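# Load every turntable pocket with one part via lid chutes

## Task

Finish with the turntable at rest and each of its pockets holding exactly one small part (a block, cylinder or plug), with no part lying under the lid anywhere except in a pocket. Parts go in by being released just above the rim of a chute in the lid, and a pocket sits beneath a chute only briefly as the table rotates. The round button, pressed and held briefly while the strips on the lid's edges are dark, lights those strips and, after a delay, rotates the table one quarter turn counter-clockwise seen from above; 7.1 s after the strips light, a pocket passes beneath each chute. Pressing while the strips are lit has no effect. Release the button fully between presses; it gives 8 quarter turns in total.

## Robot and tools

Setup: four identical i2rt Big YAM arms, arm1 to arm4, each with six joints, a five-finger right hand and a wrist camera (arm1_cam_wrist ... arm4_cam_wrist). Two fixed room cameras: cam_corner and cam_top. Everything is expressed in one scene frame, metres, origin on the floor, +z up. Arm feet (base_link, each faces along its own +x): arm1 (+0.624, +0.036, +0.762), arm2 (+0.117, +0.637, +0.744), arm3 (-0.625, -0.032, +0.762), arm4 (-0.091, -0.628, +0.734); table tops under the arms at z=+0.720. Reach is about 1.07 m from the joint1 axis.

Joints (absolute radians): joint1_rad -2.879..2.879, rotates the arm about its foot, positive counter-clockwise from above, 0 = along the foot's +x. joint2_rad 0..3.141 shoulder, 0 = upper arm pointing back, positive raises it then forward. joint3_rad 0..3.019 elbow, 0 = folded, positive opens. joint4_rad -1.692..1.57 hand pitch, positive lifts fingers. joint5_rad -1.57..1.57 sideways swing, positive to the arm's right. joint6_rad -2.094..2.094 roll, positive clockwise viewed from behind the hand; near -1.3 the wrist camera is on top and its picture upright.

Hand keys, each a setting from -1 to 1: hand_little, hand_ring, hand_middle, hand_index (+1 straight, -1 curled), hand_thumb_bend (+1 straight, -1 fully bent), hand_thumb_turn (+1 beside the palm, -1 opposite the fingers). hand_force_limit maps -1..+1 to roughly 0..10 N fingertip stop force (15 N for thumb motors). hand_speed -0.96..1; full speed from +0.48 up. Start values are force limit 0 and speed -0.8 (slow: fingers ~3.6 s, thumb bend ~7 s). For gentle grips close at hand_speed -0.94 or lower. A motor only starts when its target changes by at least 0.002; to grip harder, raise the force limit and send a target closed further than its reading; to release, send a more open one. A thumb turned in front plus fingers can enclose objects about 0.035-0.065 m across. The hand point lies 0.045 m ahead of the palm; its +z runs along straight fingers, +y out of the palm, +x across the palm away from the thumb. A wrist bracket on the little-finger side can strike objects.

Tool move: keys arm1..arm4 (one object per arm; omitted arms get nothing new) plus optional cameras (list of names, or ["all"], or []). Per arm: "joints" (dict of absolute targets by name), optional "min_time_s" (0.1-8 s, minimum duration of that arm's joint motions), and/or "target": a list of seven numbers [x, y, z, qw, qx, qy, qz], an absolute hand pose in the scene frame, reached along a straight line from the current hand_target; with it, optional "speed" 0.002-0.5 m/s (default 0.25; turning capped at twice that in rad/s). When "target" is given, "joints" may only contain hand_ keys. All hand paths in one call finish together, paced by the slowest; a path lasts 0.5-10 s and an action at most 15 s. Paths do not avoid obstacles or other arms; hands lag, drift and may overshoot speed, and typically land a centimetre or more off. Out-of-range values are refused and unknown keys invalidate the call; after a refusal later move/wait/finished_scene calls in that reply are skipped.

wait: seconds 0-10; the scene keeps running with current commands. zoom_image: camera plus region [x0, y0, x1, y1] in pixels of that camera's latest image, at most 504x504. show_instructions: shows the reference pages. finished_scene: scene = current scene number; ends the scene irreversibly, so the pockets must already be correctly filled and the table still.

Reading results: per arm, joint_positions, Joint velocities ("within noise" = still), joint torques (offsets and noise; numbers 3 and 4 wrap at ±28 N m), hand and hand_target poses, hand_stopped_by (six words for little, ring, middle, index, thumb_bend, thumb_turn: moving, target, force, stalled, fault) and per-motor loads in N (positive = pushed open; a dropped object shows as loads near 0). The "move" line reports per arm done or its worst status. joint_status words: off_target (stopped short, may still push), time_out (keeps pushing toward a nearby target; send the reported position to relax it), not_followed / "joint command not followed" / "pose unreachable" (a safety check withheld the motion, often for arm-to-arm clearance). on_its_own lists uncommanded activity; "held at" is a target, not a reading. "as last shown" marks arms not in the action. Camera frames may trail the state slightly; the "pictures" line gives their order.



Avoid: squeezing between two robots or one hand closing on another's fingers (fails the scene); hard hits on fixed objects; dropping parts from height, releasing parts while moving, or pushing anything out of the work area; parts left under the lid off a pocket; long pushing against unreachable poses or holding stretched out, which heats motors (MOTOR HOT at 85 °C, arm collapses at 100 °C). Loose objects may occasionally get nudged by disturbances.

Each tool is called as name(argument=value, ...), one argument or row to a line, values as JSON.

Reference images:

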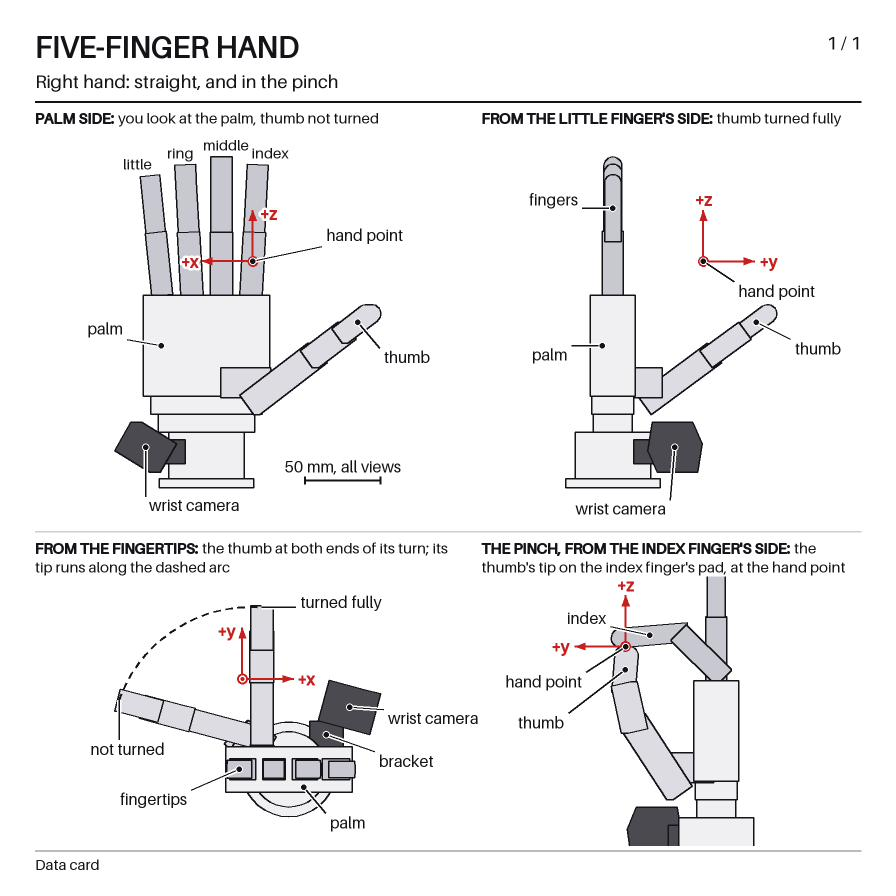

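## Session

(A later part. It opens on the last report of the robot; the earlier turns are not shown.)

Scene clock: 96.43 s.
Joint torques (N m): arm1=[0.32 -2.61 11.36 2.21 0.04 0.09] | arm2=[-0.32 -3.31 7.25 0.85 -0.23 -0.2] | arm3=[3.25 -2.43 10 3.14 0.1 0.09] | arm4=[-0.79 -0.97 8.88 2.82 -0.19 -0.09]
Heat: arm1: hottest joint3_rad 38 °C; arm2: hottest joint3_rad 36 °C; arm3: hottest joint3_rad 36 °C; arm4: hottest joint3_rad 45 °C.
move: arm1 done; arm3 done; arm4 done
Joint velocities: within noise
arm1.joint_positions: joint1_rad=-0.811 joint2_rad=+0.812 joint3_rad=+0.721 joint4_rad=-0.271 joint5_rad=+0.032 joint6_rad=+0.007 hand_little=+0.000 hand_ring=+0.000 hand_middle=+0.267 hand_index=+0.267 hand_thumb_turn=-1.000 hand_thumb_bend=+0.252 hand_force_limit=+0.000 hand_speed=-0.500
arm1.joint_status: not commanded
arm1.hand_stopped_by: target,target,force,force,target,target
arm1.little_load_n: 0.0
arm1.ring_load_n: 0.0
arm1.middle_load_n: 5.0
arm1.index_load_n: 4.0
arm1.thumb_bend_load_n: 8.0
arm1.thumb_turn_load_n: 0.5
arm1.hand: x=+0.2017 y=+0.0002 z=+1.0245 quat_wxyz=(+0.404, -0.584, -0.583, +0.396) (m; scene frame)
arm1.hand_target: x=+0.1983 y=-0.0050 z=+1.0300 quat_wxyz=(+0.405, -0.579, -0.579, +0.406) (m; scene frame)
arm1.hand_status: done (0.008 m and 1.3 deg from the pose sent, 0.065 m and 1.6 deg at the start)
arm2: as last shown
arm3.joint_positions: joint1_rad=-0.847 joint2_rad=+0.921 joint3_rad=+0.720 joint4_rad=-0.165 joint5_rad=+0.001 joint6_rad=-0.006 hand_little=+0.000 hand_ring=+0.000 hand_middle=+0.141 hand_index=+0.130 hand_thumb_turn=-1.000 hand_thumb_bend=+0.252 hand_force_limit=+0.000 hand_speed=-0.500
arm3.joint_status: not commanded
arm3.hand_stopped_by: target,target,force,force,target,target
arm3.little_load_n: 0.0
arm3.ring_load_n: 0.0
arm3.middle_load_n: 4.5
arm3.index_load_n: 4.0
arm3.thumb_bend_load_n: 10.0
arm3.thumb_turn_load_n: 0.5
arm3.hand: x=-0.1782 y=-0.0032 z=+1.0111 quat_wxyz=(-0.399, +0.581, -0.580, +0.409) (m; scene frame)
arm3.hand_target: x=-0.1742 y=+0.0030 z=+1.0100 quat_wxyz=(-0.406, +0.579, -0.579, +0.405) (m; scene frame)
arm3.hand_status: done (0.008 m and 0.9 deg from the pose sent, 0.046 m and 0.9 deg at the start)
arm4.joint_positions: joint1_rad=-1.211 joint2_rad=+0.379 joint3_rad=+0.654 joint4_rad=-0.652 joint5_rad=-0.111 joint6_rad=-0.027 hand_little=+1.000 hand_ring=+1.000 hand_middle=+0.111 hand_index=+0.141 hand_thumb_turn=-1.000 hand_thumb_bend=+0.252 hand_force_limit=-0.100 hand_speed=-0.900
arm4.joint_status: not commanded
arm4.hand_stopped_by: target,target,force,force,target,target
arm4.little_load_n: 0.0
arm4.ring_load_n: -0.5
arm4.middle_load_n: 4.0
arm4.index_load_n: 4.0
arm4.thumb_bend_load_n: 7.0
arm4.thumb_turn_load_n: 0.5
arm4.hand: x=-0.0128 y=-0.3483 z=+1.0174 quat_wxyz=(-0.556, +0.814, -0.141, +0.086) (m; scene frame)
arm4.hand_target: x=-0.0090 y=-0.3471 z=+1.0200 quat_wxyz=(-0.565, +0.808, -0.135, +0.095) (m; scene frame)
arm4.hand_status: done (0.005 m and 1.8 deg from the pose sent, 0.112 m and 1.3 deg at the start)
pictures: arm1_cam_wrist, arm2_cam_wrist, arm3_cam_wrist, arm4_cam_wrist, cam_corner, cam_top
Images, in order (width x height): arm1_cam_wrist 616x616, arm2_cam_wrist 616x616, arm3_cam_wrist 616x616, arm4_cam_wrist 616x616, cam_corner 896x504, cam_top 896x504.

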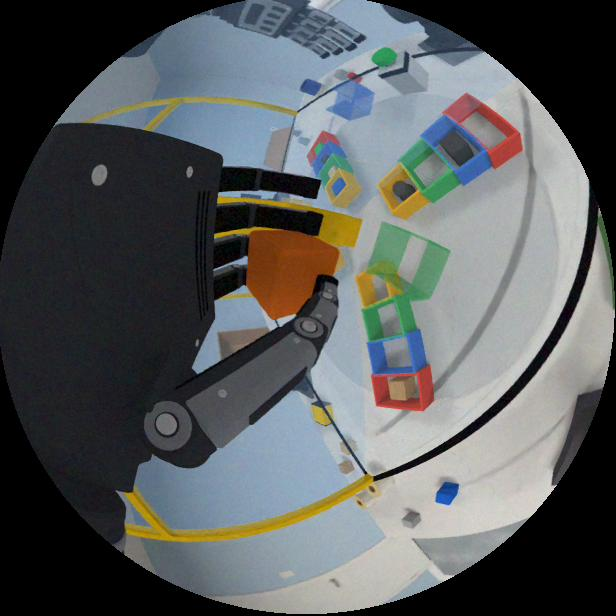

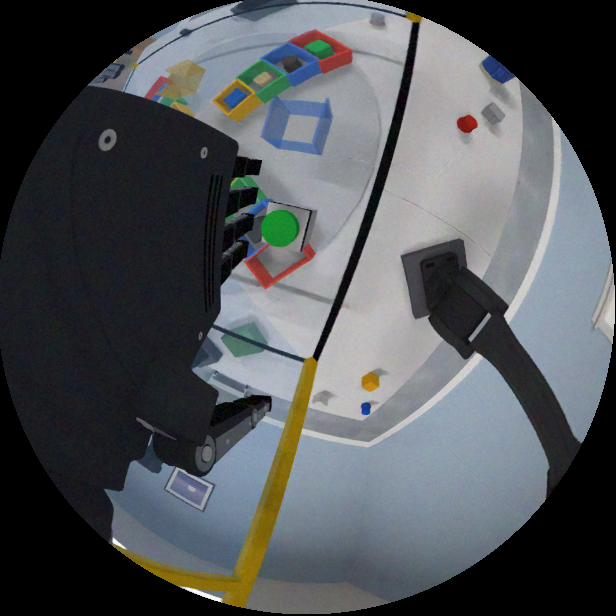

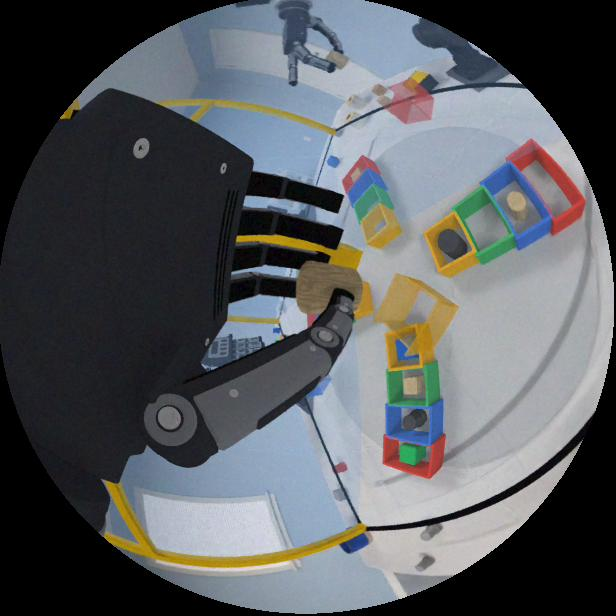

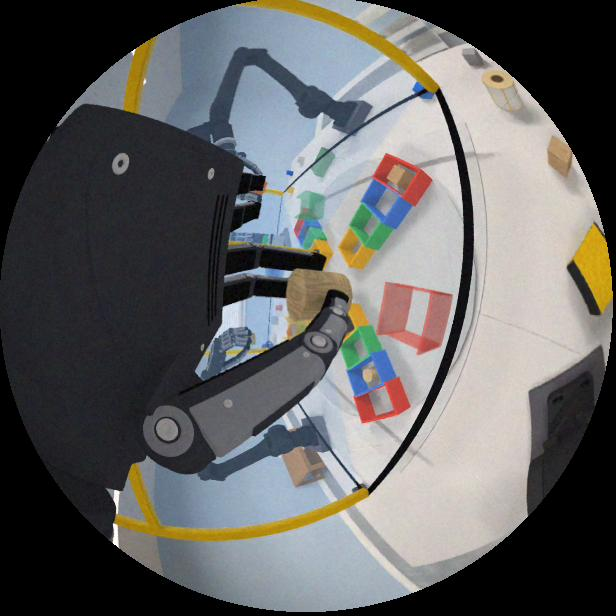

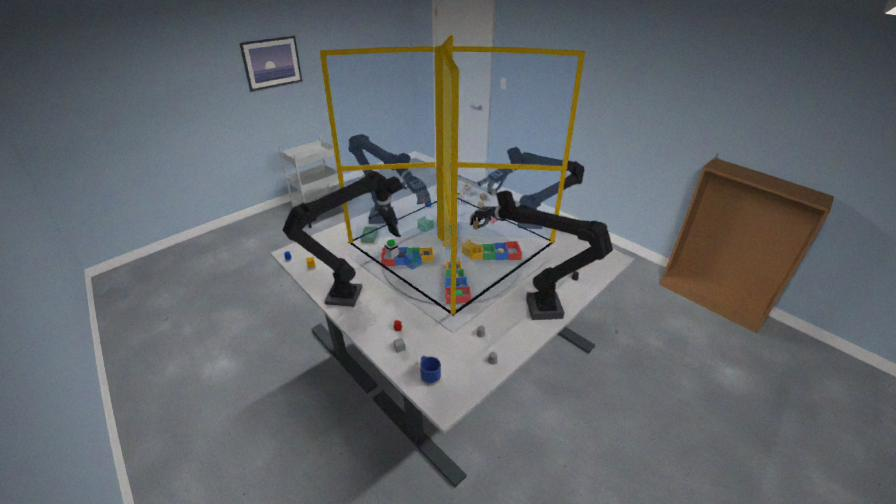

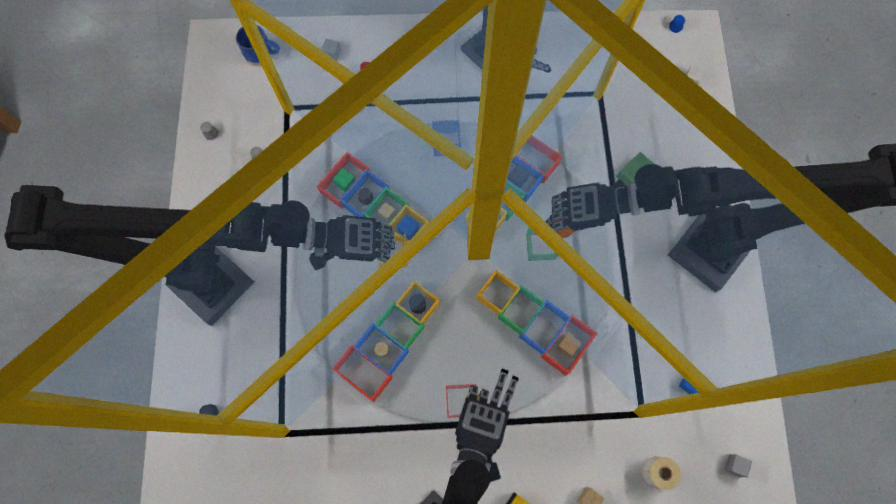

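move(
  arm1={"target":[0.190,0.000,0.955,0.4056,-0.5793,-0.5793,0.4056],"speed":0.12},
  arm3={"target":[-0.168,0.005,0.95,-0.4056,0.5793,-0.5793,0.4056],"speed":0.12},
  arm4={"target":[-0.025,-0.342,0.95,-0.5657,0.8079,-0.1352,0.0947],"speed":0.12},
  cameras=["all"],
)

zoom_image(
  camera="arm1_cam_wrist",
  region=[230, 190, 470, 350],
)

zoom_image(
  camera="arm3_cam_wrist",
  region=[270, 220, 470, 380],
)

zoom_image(
  camera="arm4_cam_wrist",
  region=[260, 220, 460, 380],
)

zoom_image(
  camera="cam_top",
  region=[340, 180, 620, 440],
)

Scene clock: 104.27 s.
Joint torques (N m): arm1=[-0.97 -3.08 10.73 2.18 -0.08 0.03] | arm2=[-0.62 -3.19 7.2 0.85 -0.24 -0.19] | arm3=[3.08 -2.9 9.42 3.23 0.1 0.11] | arm4=[0.44 -0.79 9.14 2.86 0.01 0.2]
Heat: arm1: hottest joint3_rad 38 °C; arm2: hottest joint3_rad 36 °C; arm3: hottest joint3_rad 37 °C; arm4: hottest joint3_rad 45 °C.
move: arm1 done; arm3 done; arm4 done
Joint velocities: within noise
arm1.joint_positions: joint1_rad=-0.811 joint2_rad=+0.896 joint3_rad=+0.561 joint4_rad=-0.025 joint5_rad=+0.018 joint6_rad=+0.007 hand_little=+0.000 hand_ring=+0.000 hand_middle=+0.267 hand_index=+0.267 hand_thumb_turn=-1.000 hand_thumb_bend=+0.252 hand_force_limit=+0.000 hand_speed=-0.500
arm1.joint_status: not commanded
arm1.hand_stopped_by: target,target,force,force,target,target
arm1.little_load_n: 0.0
arm1.ring_load_n: 0.0
arm1.middle_load_n: 5.0
arm1.index_load_n: 4.0
arm1.thumb_bend_load_n: 8.0
arm1.thumb_turn_load_n: 0.0
arm1.hand: x=+0.1942 y=-0.0025 z=+0.9507 quat_wxyz=(+0.400, -0.581, -0.585, +0.401) (m; scene frame)
arm1.hand_target: x=+0.1902 y=+0.0000 z=+0.9550 quat_wxyz=(+0.405, -0.579, -0.579, +0.406) (m; scene frame)
arm1.hand_status: done (0.007 m and 1.1 deg from the pose sent, 0.070 m and 1.3 deg at the start)
arm2: as last shown
arm3.joint_positions: joint1_rad=-0.839 joint2_rad=+1.003 joint3_rad=+0.602 joint4_rad=+0.036 joint5_rad=+0.009 joint6_rad=-0.003 hand_little=+0.000 hand_ring=+0.000 hand_middle=+0.141 hand_index=+0.130 hand_thumb_turn=-1.000 hand_thumb_bend=+0.252 hand_force_limit=+0.000 hand_speed=-0.500
arm3.joint_status: not commanded
arm3.hand_stopped_by: target,target,force,force,target,target
arm3.little_load_n: 0.0
arm3.ring_load_n: 0.0
arm3.middle_load_n: 4.5
arm3.index_load_n: 4.0
arm3.thumb_bend_load_n: 10.5
arm3.thumb_turn_load_n: 0.5
arm3.hand: x=-0.1714 y=-0.0013 z=+0.9516 quat_wxyz=(-0.399, +0.581, -0.579, +0.409) (m; scene frame)
arm3.hand_target: x=-0.1682 y=+0.0050 z=+0.9501 quat_wxyz=(-0.406, +0.579, -0.579, +0.405) (m; scene frame)
arm3.hand_status: done (0.007 m and 0.8 deg from the pose sent, 0.063 m and 0.9 deg at the start)
arm4.joint_positions: joint1_rad=-1.101 joint2_rad=+0.316 joint3_rad=+0.458 joint4_rad=-0.518 joint5_rad=+0.002 joint6_rad=-0.014 hand_little=+1.000 hand_ring=+1.000 hand_middle=+0.111 hand_index=+0.141 hand_thumb_turn=-1.000 hand_thumb_bend=+0.252 hand_force_limit=-0.100 hand_speed=-0.900
arm4.joint_status: not commanded
arm4.hand_stopped_by: target,target,force,force,target,target
arm4.little_load_n: 0.0
arm4.ring_load_n: 0.0
arm4.middle_load_n: 4.0
arm4.index_load_n: 4.0
arm4.thumb_bend_load_n: 7.0
arm4.thumb_turn_load_n: 0.5
arm4.hand: x=-0.0231 y=-0.3457 z=+0.9462 quat_wxyz=(-0.554, +0.816, -0.133, +0.099) (m; scene frame)
arm4.hand_target: x=-0.0250 y=-0.3422 z=+0.9501 quat_wxyz=(-0.566, +0.808, -0.135, +0.094) (m; scene frame)
arm4.hand_status: done (0.006 m and 1.7 deg from the pose sent, 0.069 m and 1.8 deg at the start)
pictures: arm1_cam_wrist, arm2_cam_wrist, arm3_cam_wrist, arm4_cam_wrist, cam_corner, cam_top
Images, in order (width x height): arm1_cam_wrist 616x616, arm2_cam_wrist 616x616, arm3_cam_wrist 616x616, arm4_cam_wrist 616x616, cam_corner 896x504, cam_top 896x504.

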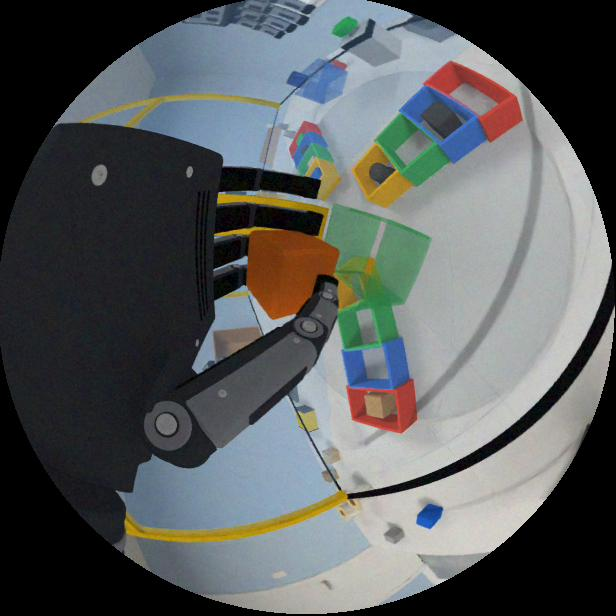

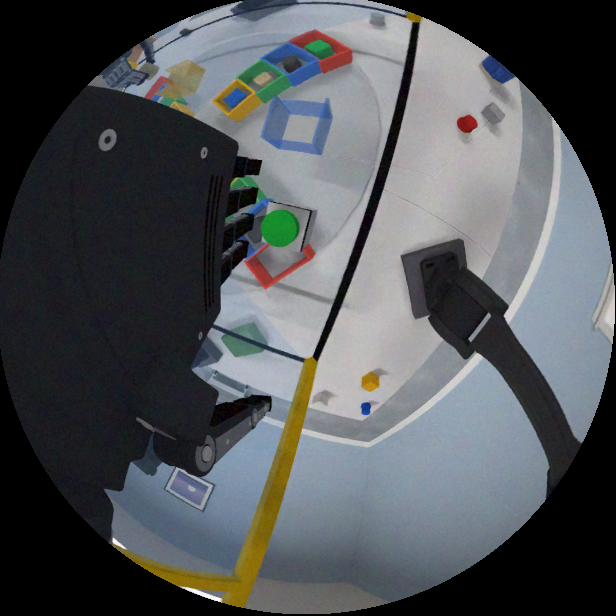

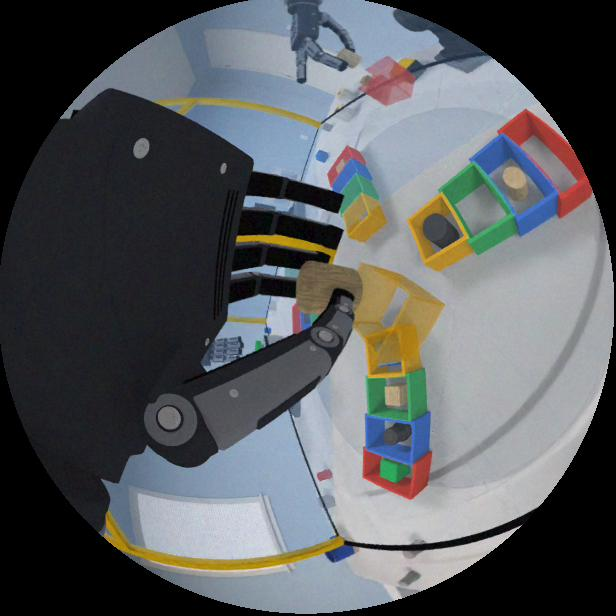

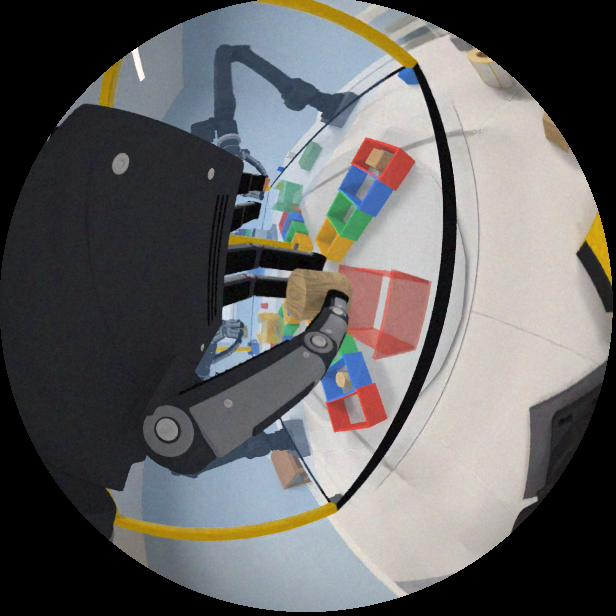

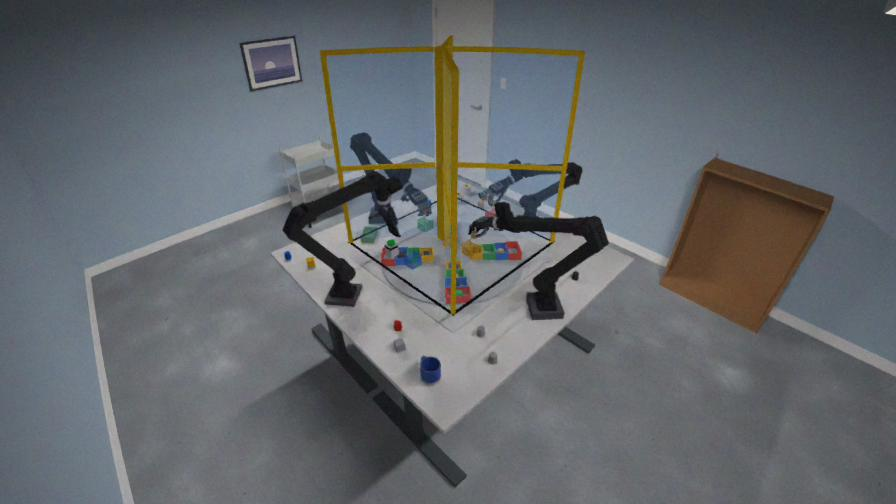

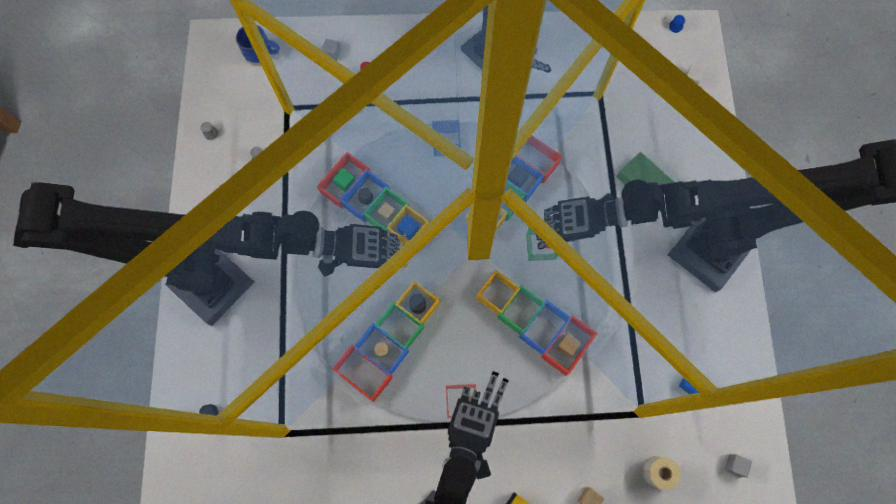

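Scaled by 2.100 from the camera's 616x616 image, which has a finer 880x880 frame.

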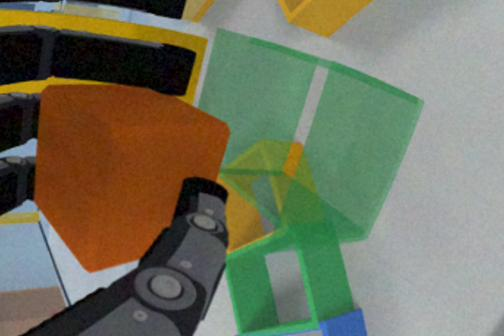

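Scaled by 2.520 from the camera's 616x616 image, which has a finer 880x880 frame.

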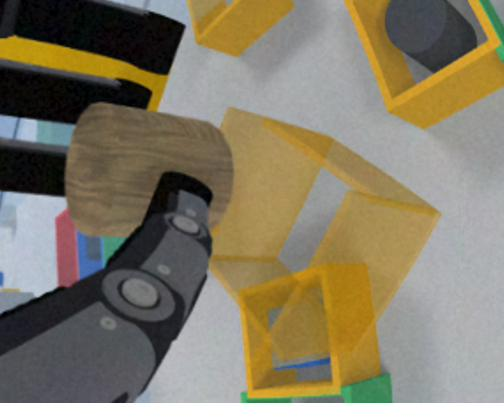

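Scaled by 2.520 from the camera's 616x616 image, which has a finer 880x880 frame.

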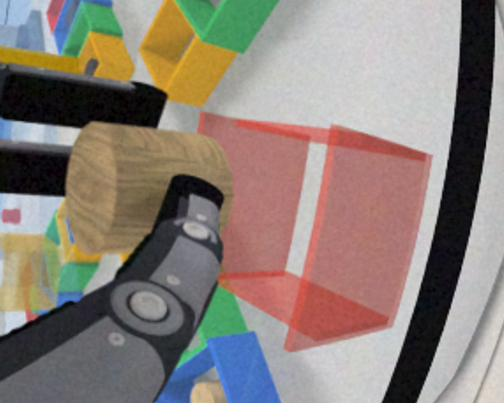

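Scaled by 1.800 from the camera's 896x504 image, which has a finer 1280x720 frame.

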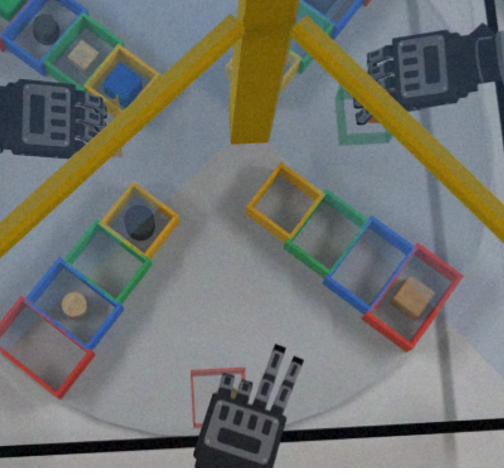

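zoom_image(
  camera="cam_top",
  region=[510, 190, 600, 280],
)

zoom_image(
  camera="cam_top",
  region=[340, 190, 430, 280],
)

zoom_image(
  camera="cam_top",
  region=[420, 350, 530, 460],
)

zoom_image(
  camera="cam_corner",
  region=[380, 160, 560, 290],
)

Scaled by 5.600 from the camera's 896x504 image, which has a finer 1280x720 frame.

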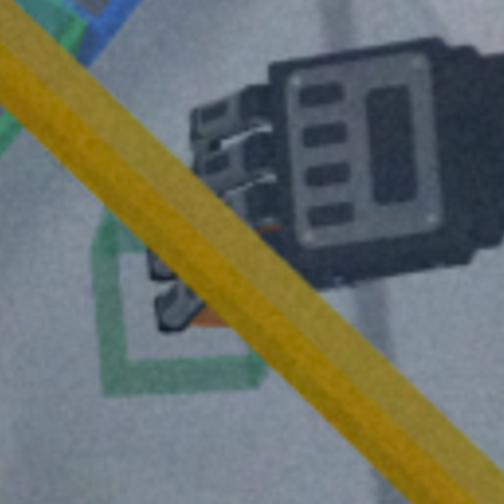

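Scaled by 5.600 from the camera's 896x504 image, which has a finer 1280x720 frame.

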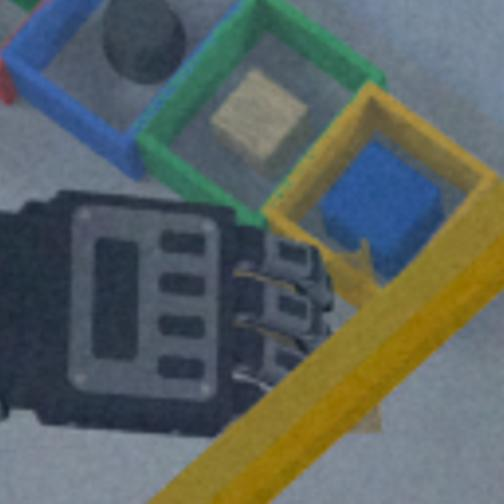

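Scaled by 4.582 from the camera's 896x504 image, which has a finer 1280x720 frame.

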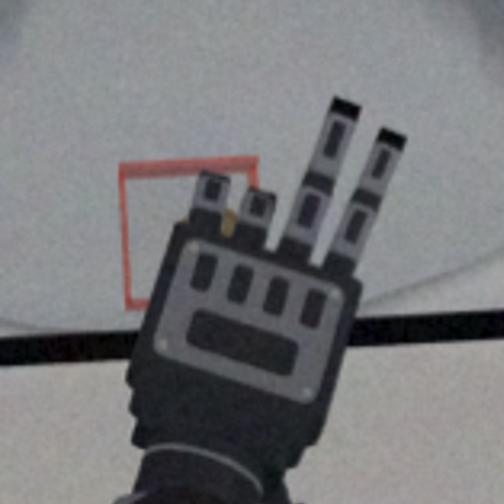

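Scaled by 2.800 from the camera's 896x504 image, which has a finer 1280x720 frame.

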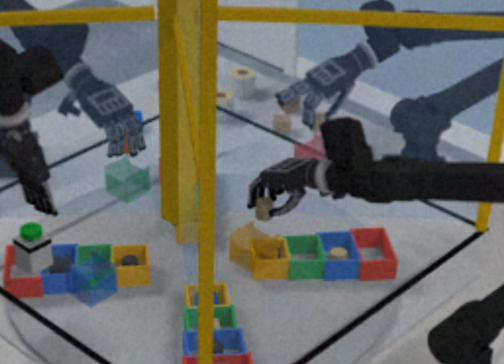

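move(
  arm1={"target":[0.180,0.016,0.945,0.4056,-0.5793,-0.5793,0.4056],"speed":0.1},
  arm3={"target":[-0.165,0.020,0.940,-0.4056,0.5793,-0.5793,0.4056],"speed":0.1},
  arm4={"target":[-0.032,-0.340,0.940,-0.5657,0.8079,-0.1352,0.0947],"speed":0.1},
  cameras=["all"],
)

zoom_image(
  camera="arm1_cam_wrist",
  region=[240, 200, 440, 350],
)

zoom_image(
  camera="arm3_cam_wrist",
  region=[270, 220, 470, 380],
)

zoom_image(
  camera="arm4_cam_wrist",
  region=[260, 220, 460, 380],
)

zoom_image(
  camera="cam_corner",
  region=[400, 190, 520, 280],
)

zoom_image(
  camera="cam_top",
  region=[510, 190, 600, 280],
)

zoom_image(
  camera="cam_top",
  region=[340, 190, 430, 280],
)

zoom_image(
  camera="cam_top",
  region=[420, 360, 510, 450],
)

Scene clock: 115.57 s.
Joint torques (N m): arm1=[-1.14 -3.31 10.44 2.17 -0.09 -0.03] | arm2=[-0.44 -3.19 7.25 0.87 -0.25 -0.2] | arm3=[2.84 -2.9 9.31 3.12 0.11 0.04] | arm4=[0.38 -0.79 9.13 2.81 0.01 0.2]
Heat: arm1: hottest joint3_rad 39 °C; arm2: hottest joint3_rad 36 °C; arm3: hottest joint3_rad 36 °C; arm4: hottest joint3_rad 45 °C.
move: arm1 done; arm3 done; arm4 done
Joint velocities: within noise
arm1.joint_positions: joint1_rad=-0.864 joint2_rad=+0.945 joint3_rad=+0.561 joint4_rad=+0.028 joint5_rad=-0.036 joint6_rad=-0.004 hand_little=+0.000 hand_ring=+0.000 hand_middle=+0.267 hand_index=+0.267 hand_thumb_turn=-1.000 hand_thumb_bend=+0.252 hand_force_limit=+0.000 hand_speed=-0.500
arm1.joint_status: not commanded
arm1.hand_stopped_by: target,target,force,force,target,target
arm1.little_load_n: 0.0
arm1.ring_load_n: 0.0
arm1.middle_load_n: 4.5
arm1.index_load_n: 4.0
arm1.thumb_bend_load_n: 8.0
arm1.thumb_turn_load_n: 0.5
arm1.hand: x=+0.1836 y=+0.0107 z=+0.9428 quat_wxyz=(+0.398, -0.581, -0.583, +0.405) (m; scene frame)
arm1.hand_target: x=+0.1802 y=+0.0160 z=+0.9450 quat_wxyz=(+0.406, -0.579, -0.579, +0.405) (m; scene frame)
arm1.hand_status: done (0.007 m and 1.0 deg from the pose sent, 0.024 m and 1.1 deg at the start)
arm2: as last shown
arm3.joint_positions: joint1_rad=-0.789 joint2_rad=+1.029 joint3_rad=+0.590 joint4_rad=+0.074 joint5_rad=+0.055 joint6_rad=+0.014 hand_little=+0.000 hand_ring=+0.000 hand_middle=+0.141 hand_index=+0.130 hand_thumb_turn=-1.000 hand_thumb_bend=+0.252 hand_force_limit=+0.000 hand_speed=-0.500
arm3.joint_status: not commanded
arm3.hand_stopped_by: target,target,force,force,target,target
arm3.little_load_n: 0.0
arm3.ring_load_n: 0.0
arm3.middle_load_n: 4.5
arm3.index_load_n: 3.5
arm3.thumb_bend_load_n: 10.5
arm3.thumb_turn_load_n: 0.5
arm3.hand: x=-0.1680 y=+0.0136 z=+0.9425 quat_wxyz=(-0.400, +0.581, -0.579, +0.410) (m; scene frame)
arm3.hand_target: x=-0.1652 y=+0.0200 z=+0.9400 quat_wxyz=(-0.405, +0.579, -0.579, +0.405) (m; scene frame)
arm3.hand_status: done (0.007 m and 0.8 deg from the pose sent, 0.025 m and 0.9 deg at the start)
arm4.joint_positions: joint1_rad=-1.044 joint2_rad=+0.310 joint3_rad=+0.432 joint4_rad=-0.498 joint5_rad=+0.055 joint6_rad=+0.005 hand_little=+1.000 hand_ring=+1.000 hand_middle=+0.111 hand_index=+0.141 hand_thumb_turn=-1.000 hand_thumb_bend=+0.252 hand_force_limit=-0.100 hand_speed=-0.900
arm4.joint_status: not commanded
arm4.hand_stopped_by: target,target,force,force,target,target
arm4.little_load_n: 0.0
arm4.ring_load_n: 0.0
arm4.middle_load_n: 4.0
arm4.index_load_n: 4.0
arm4.thumb_bend_load_n: 7.0
arm4.thumb_turn_load_n: 0.5
arm4.hand: x=-0.0299 y=-0.3436 z=+0.9364 quat_wxyz=(-0.554, +0.816, -0.132, +0.099) (m; scene frame)
arm4.hand_target: x=-0.0320 y=-0.3402 z=+0.9402 quat_wxyz=(-0.566, +0.808, -0.135, +0.094) (m; scene frame)
arm4.hand_status: done (0.005 m and 1.7 deg from the pose sent, 0.012 m and 1.7 deg at the start)
pictures: arm1_cam_wrist, arm2_cam_wrist, arm3_cam_wrist, arm4_cam_wrist, cam_corner, cam_top
Images, in order (width x height): arm1_cam_wrist 616x616, arm2_cam_wrist 616x616, arm3_cam_wrist 616x616, arm4_cam_wrist 616x616, cam_corner 896x504, cam_top 896x504.

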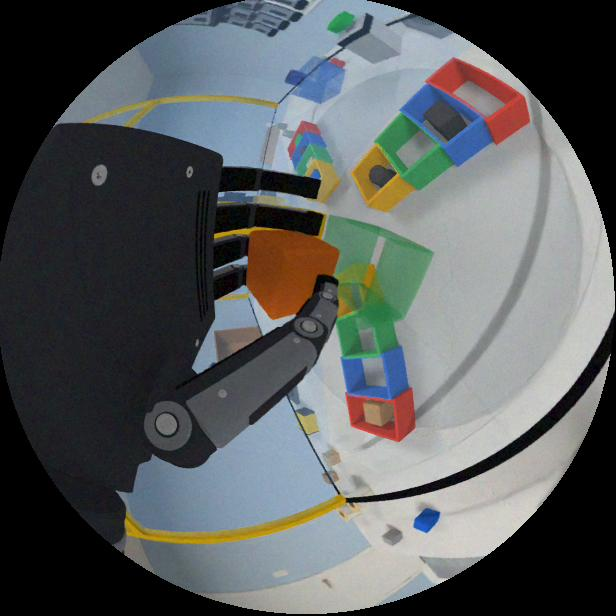

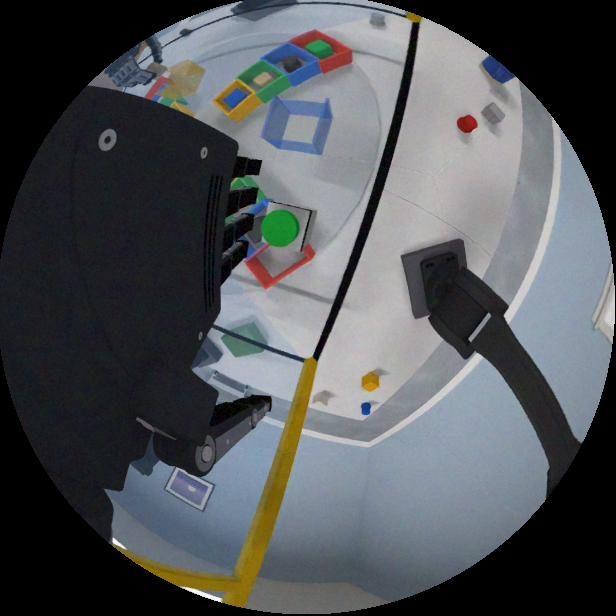

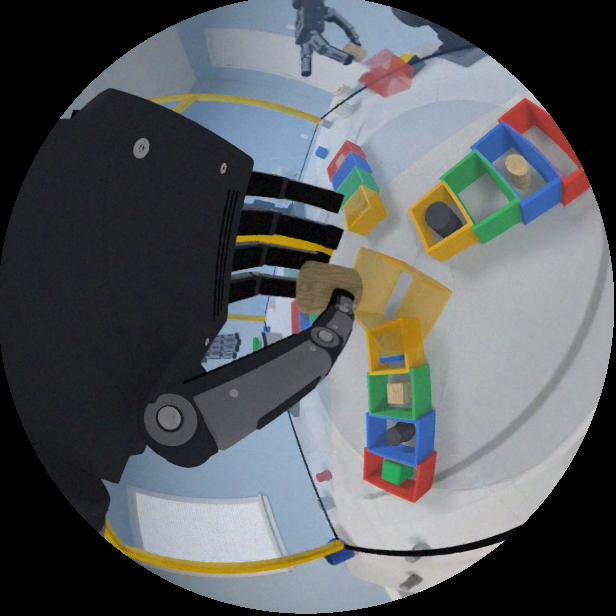

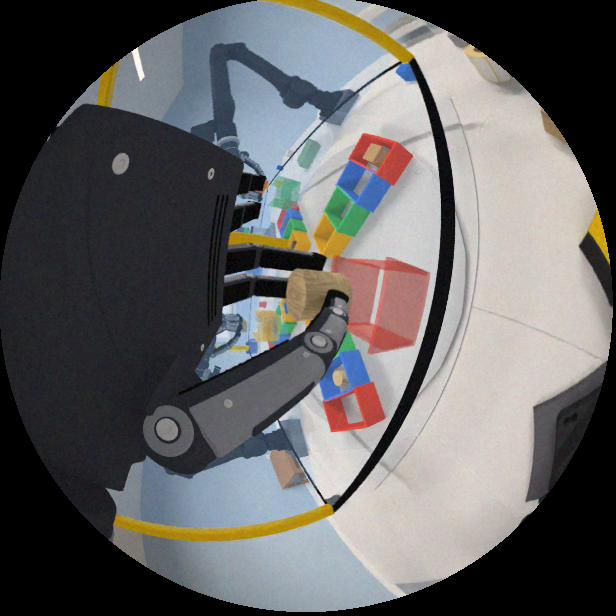

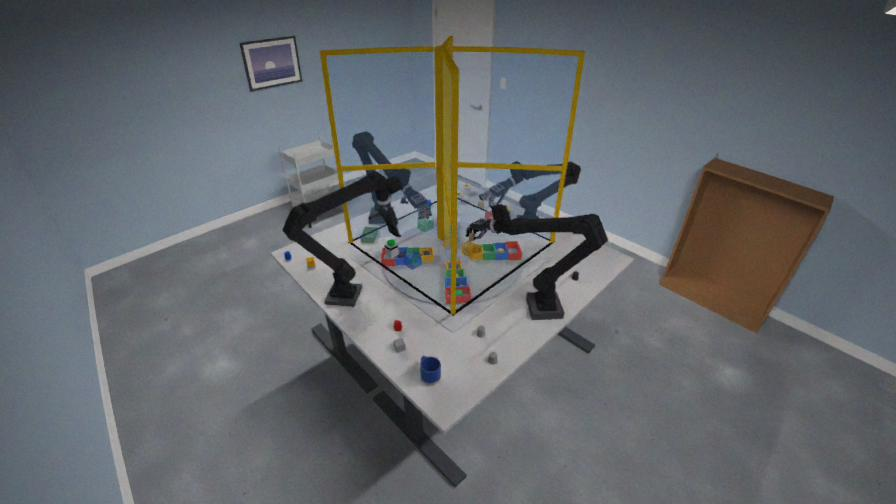

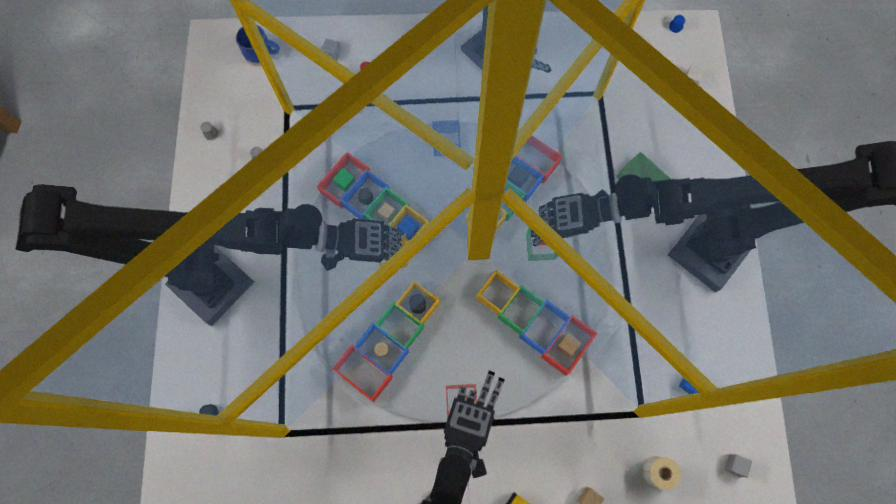

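Scaled by 2.520 from the camera's 616x616 image, which has a finer 880x880 frame.

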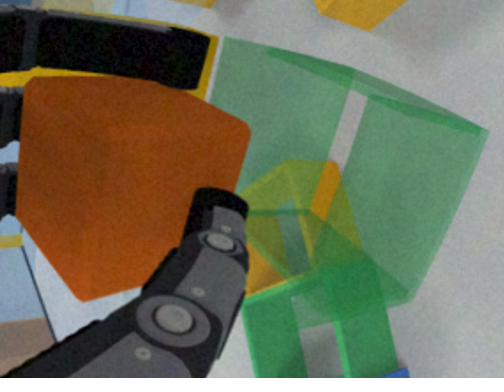

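Scaled by 2.520 from the camera's 616x616 image, which has a finer 880x880 frame.

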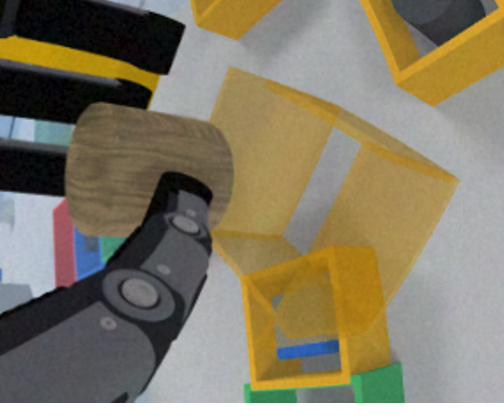

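Scaled by 2.520 from the camera's 616x616 image, which has a finer 880x880 frame.

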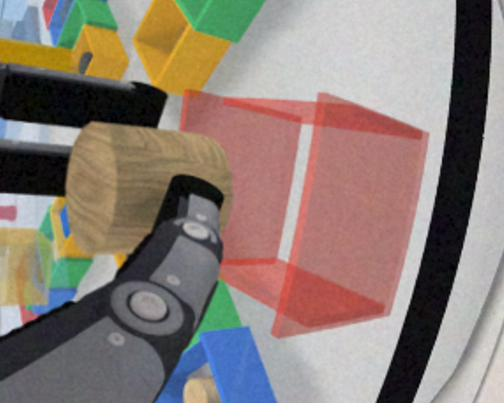

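Scaled by 4.200 from the camera's 896x504 image, which has a finer 1280x720 frame.

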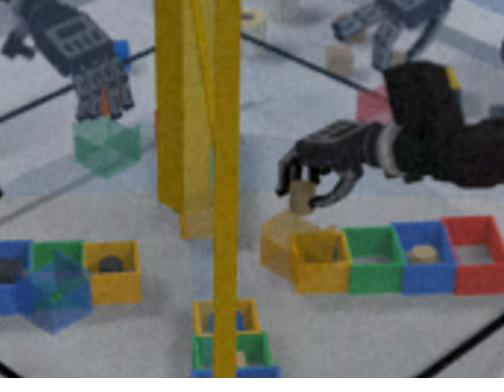

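Scaled by 5.600 from the camera's 896x504 image, which has a finer 1280x720 frame.

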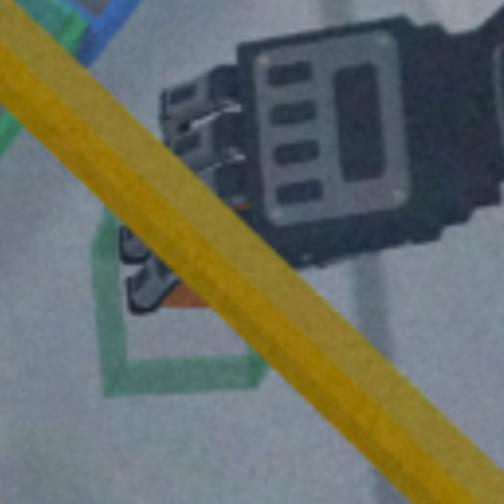

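Scaled by 5.600 from the camera's 896x504 image, which has a finer 1280x720 frame.

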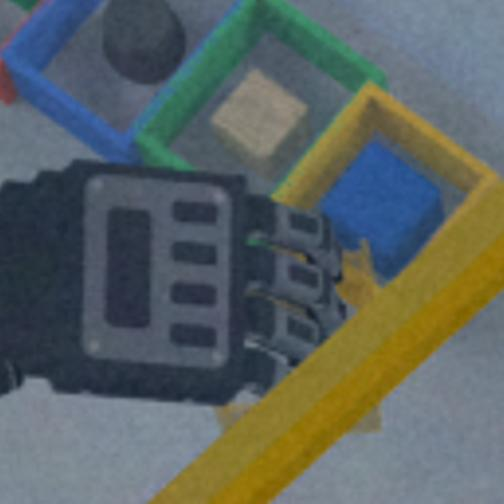

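Scaled by 5.600 from the camera's 896x504 image, which has a finer 1280x720 frame.

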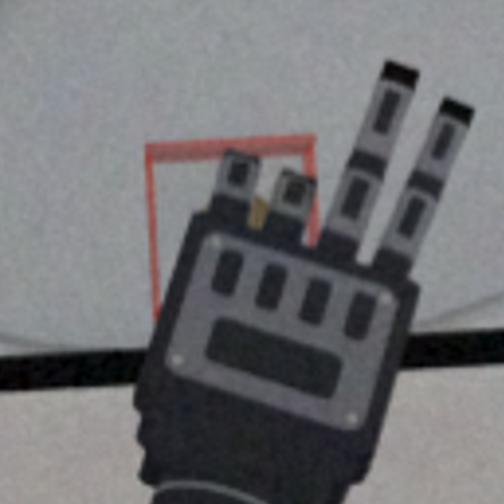

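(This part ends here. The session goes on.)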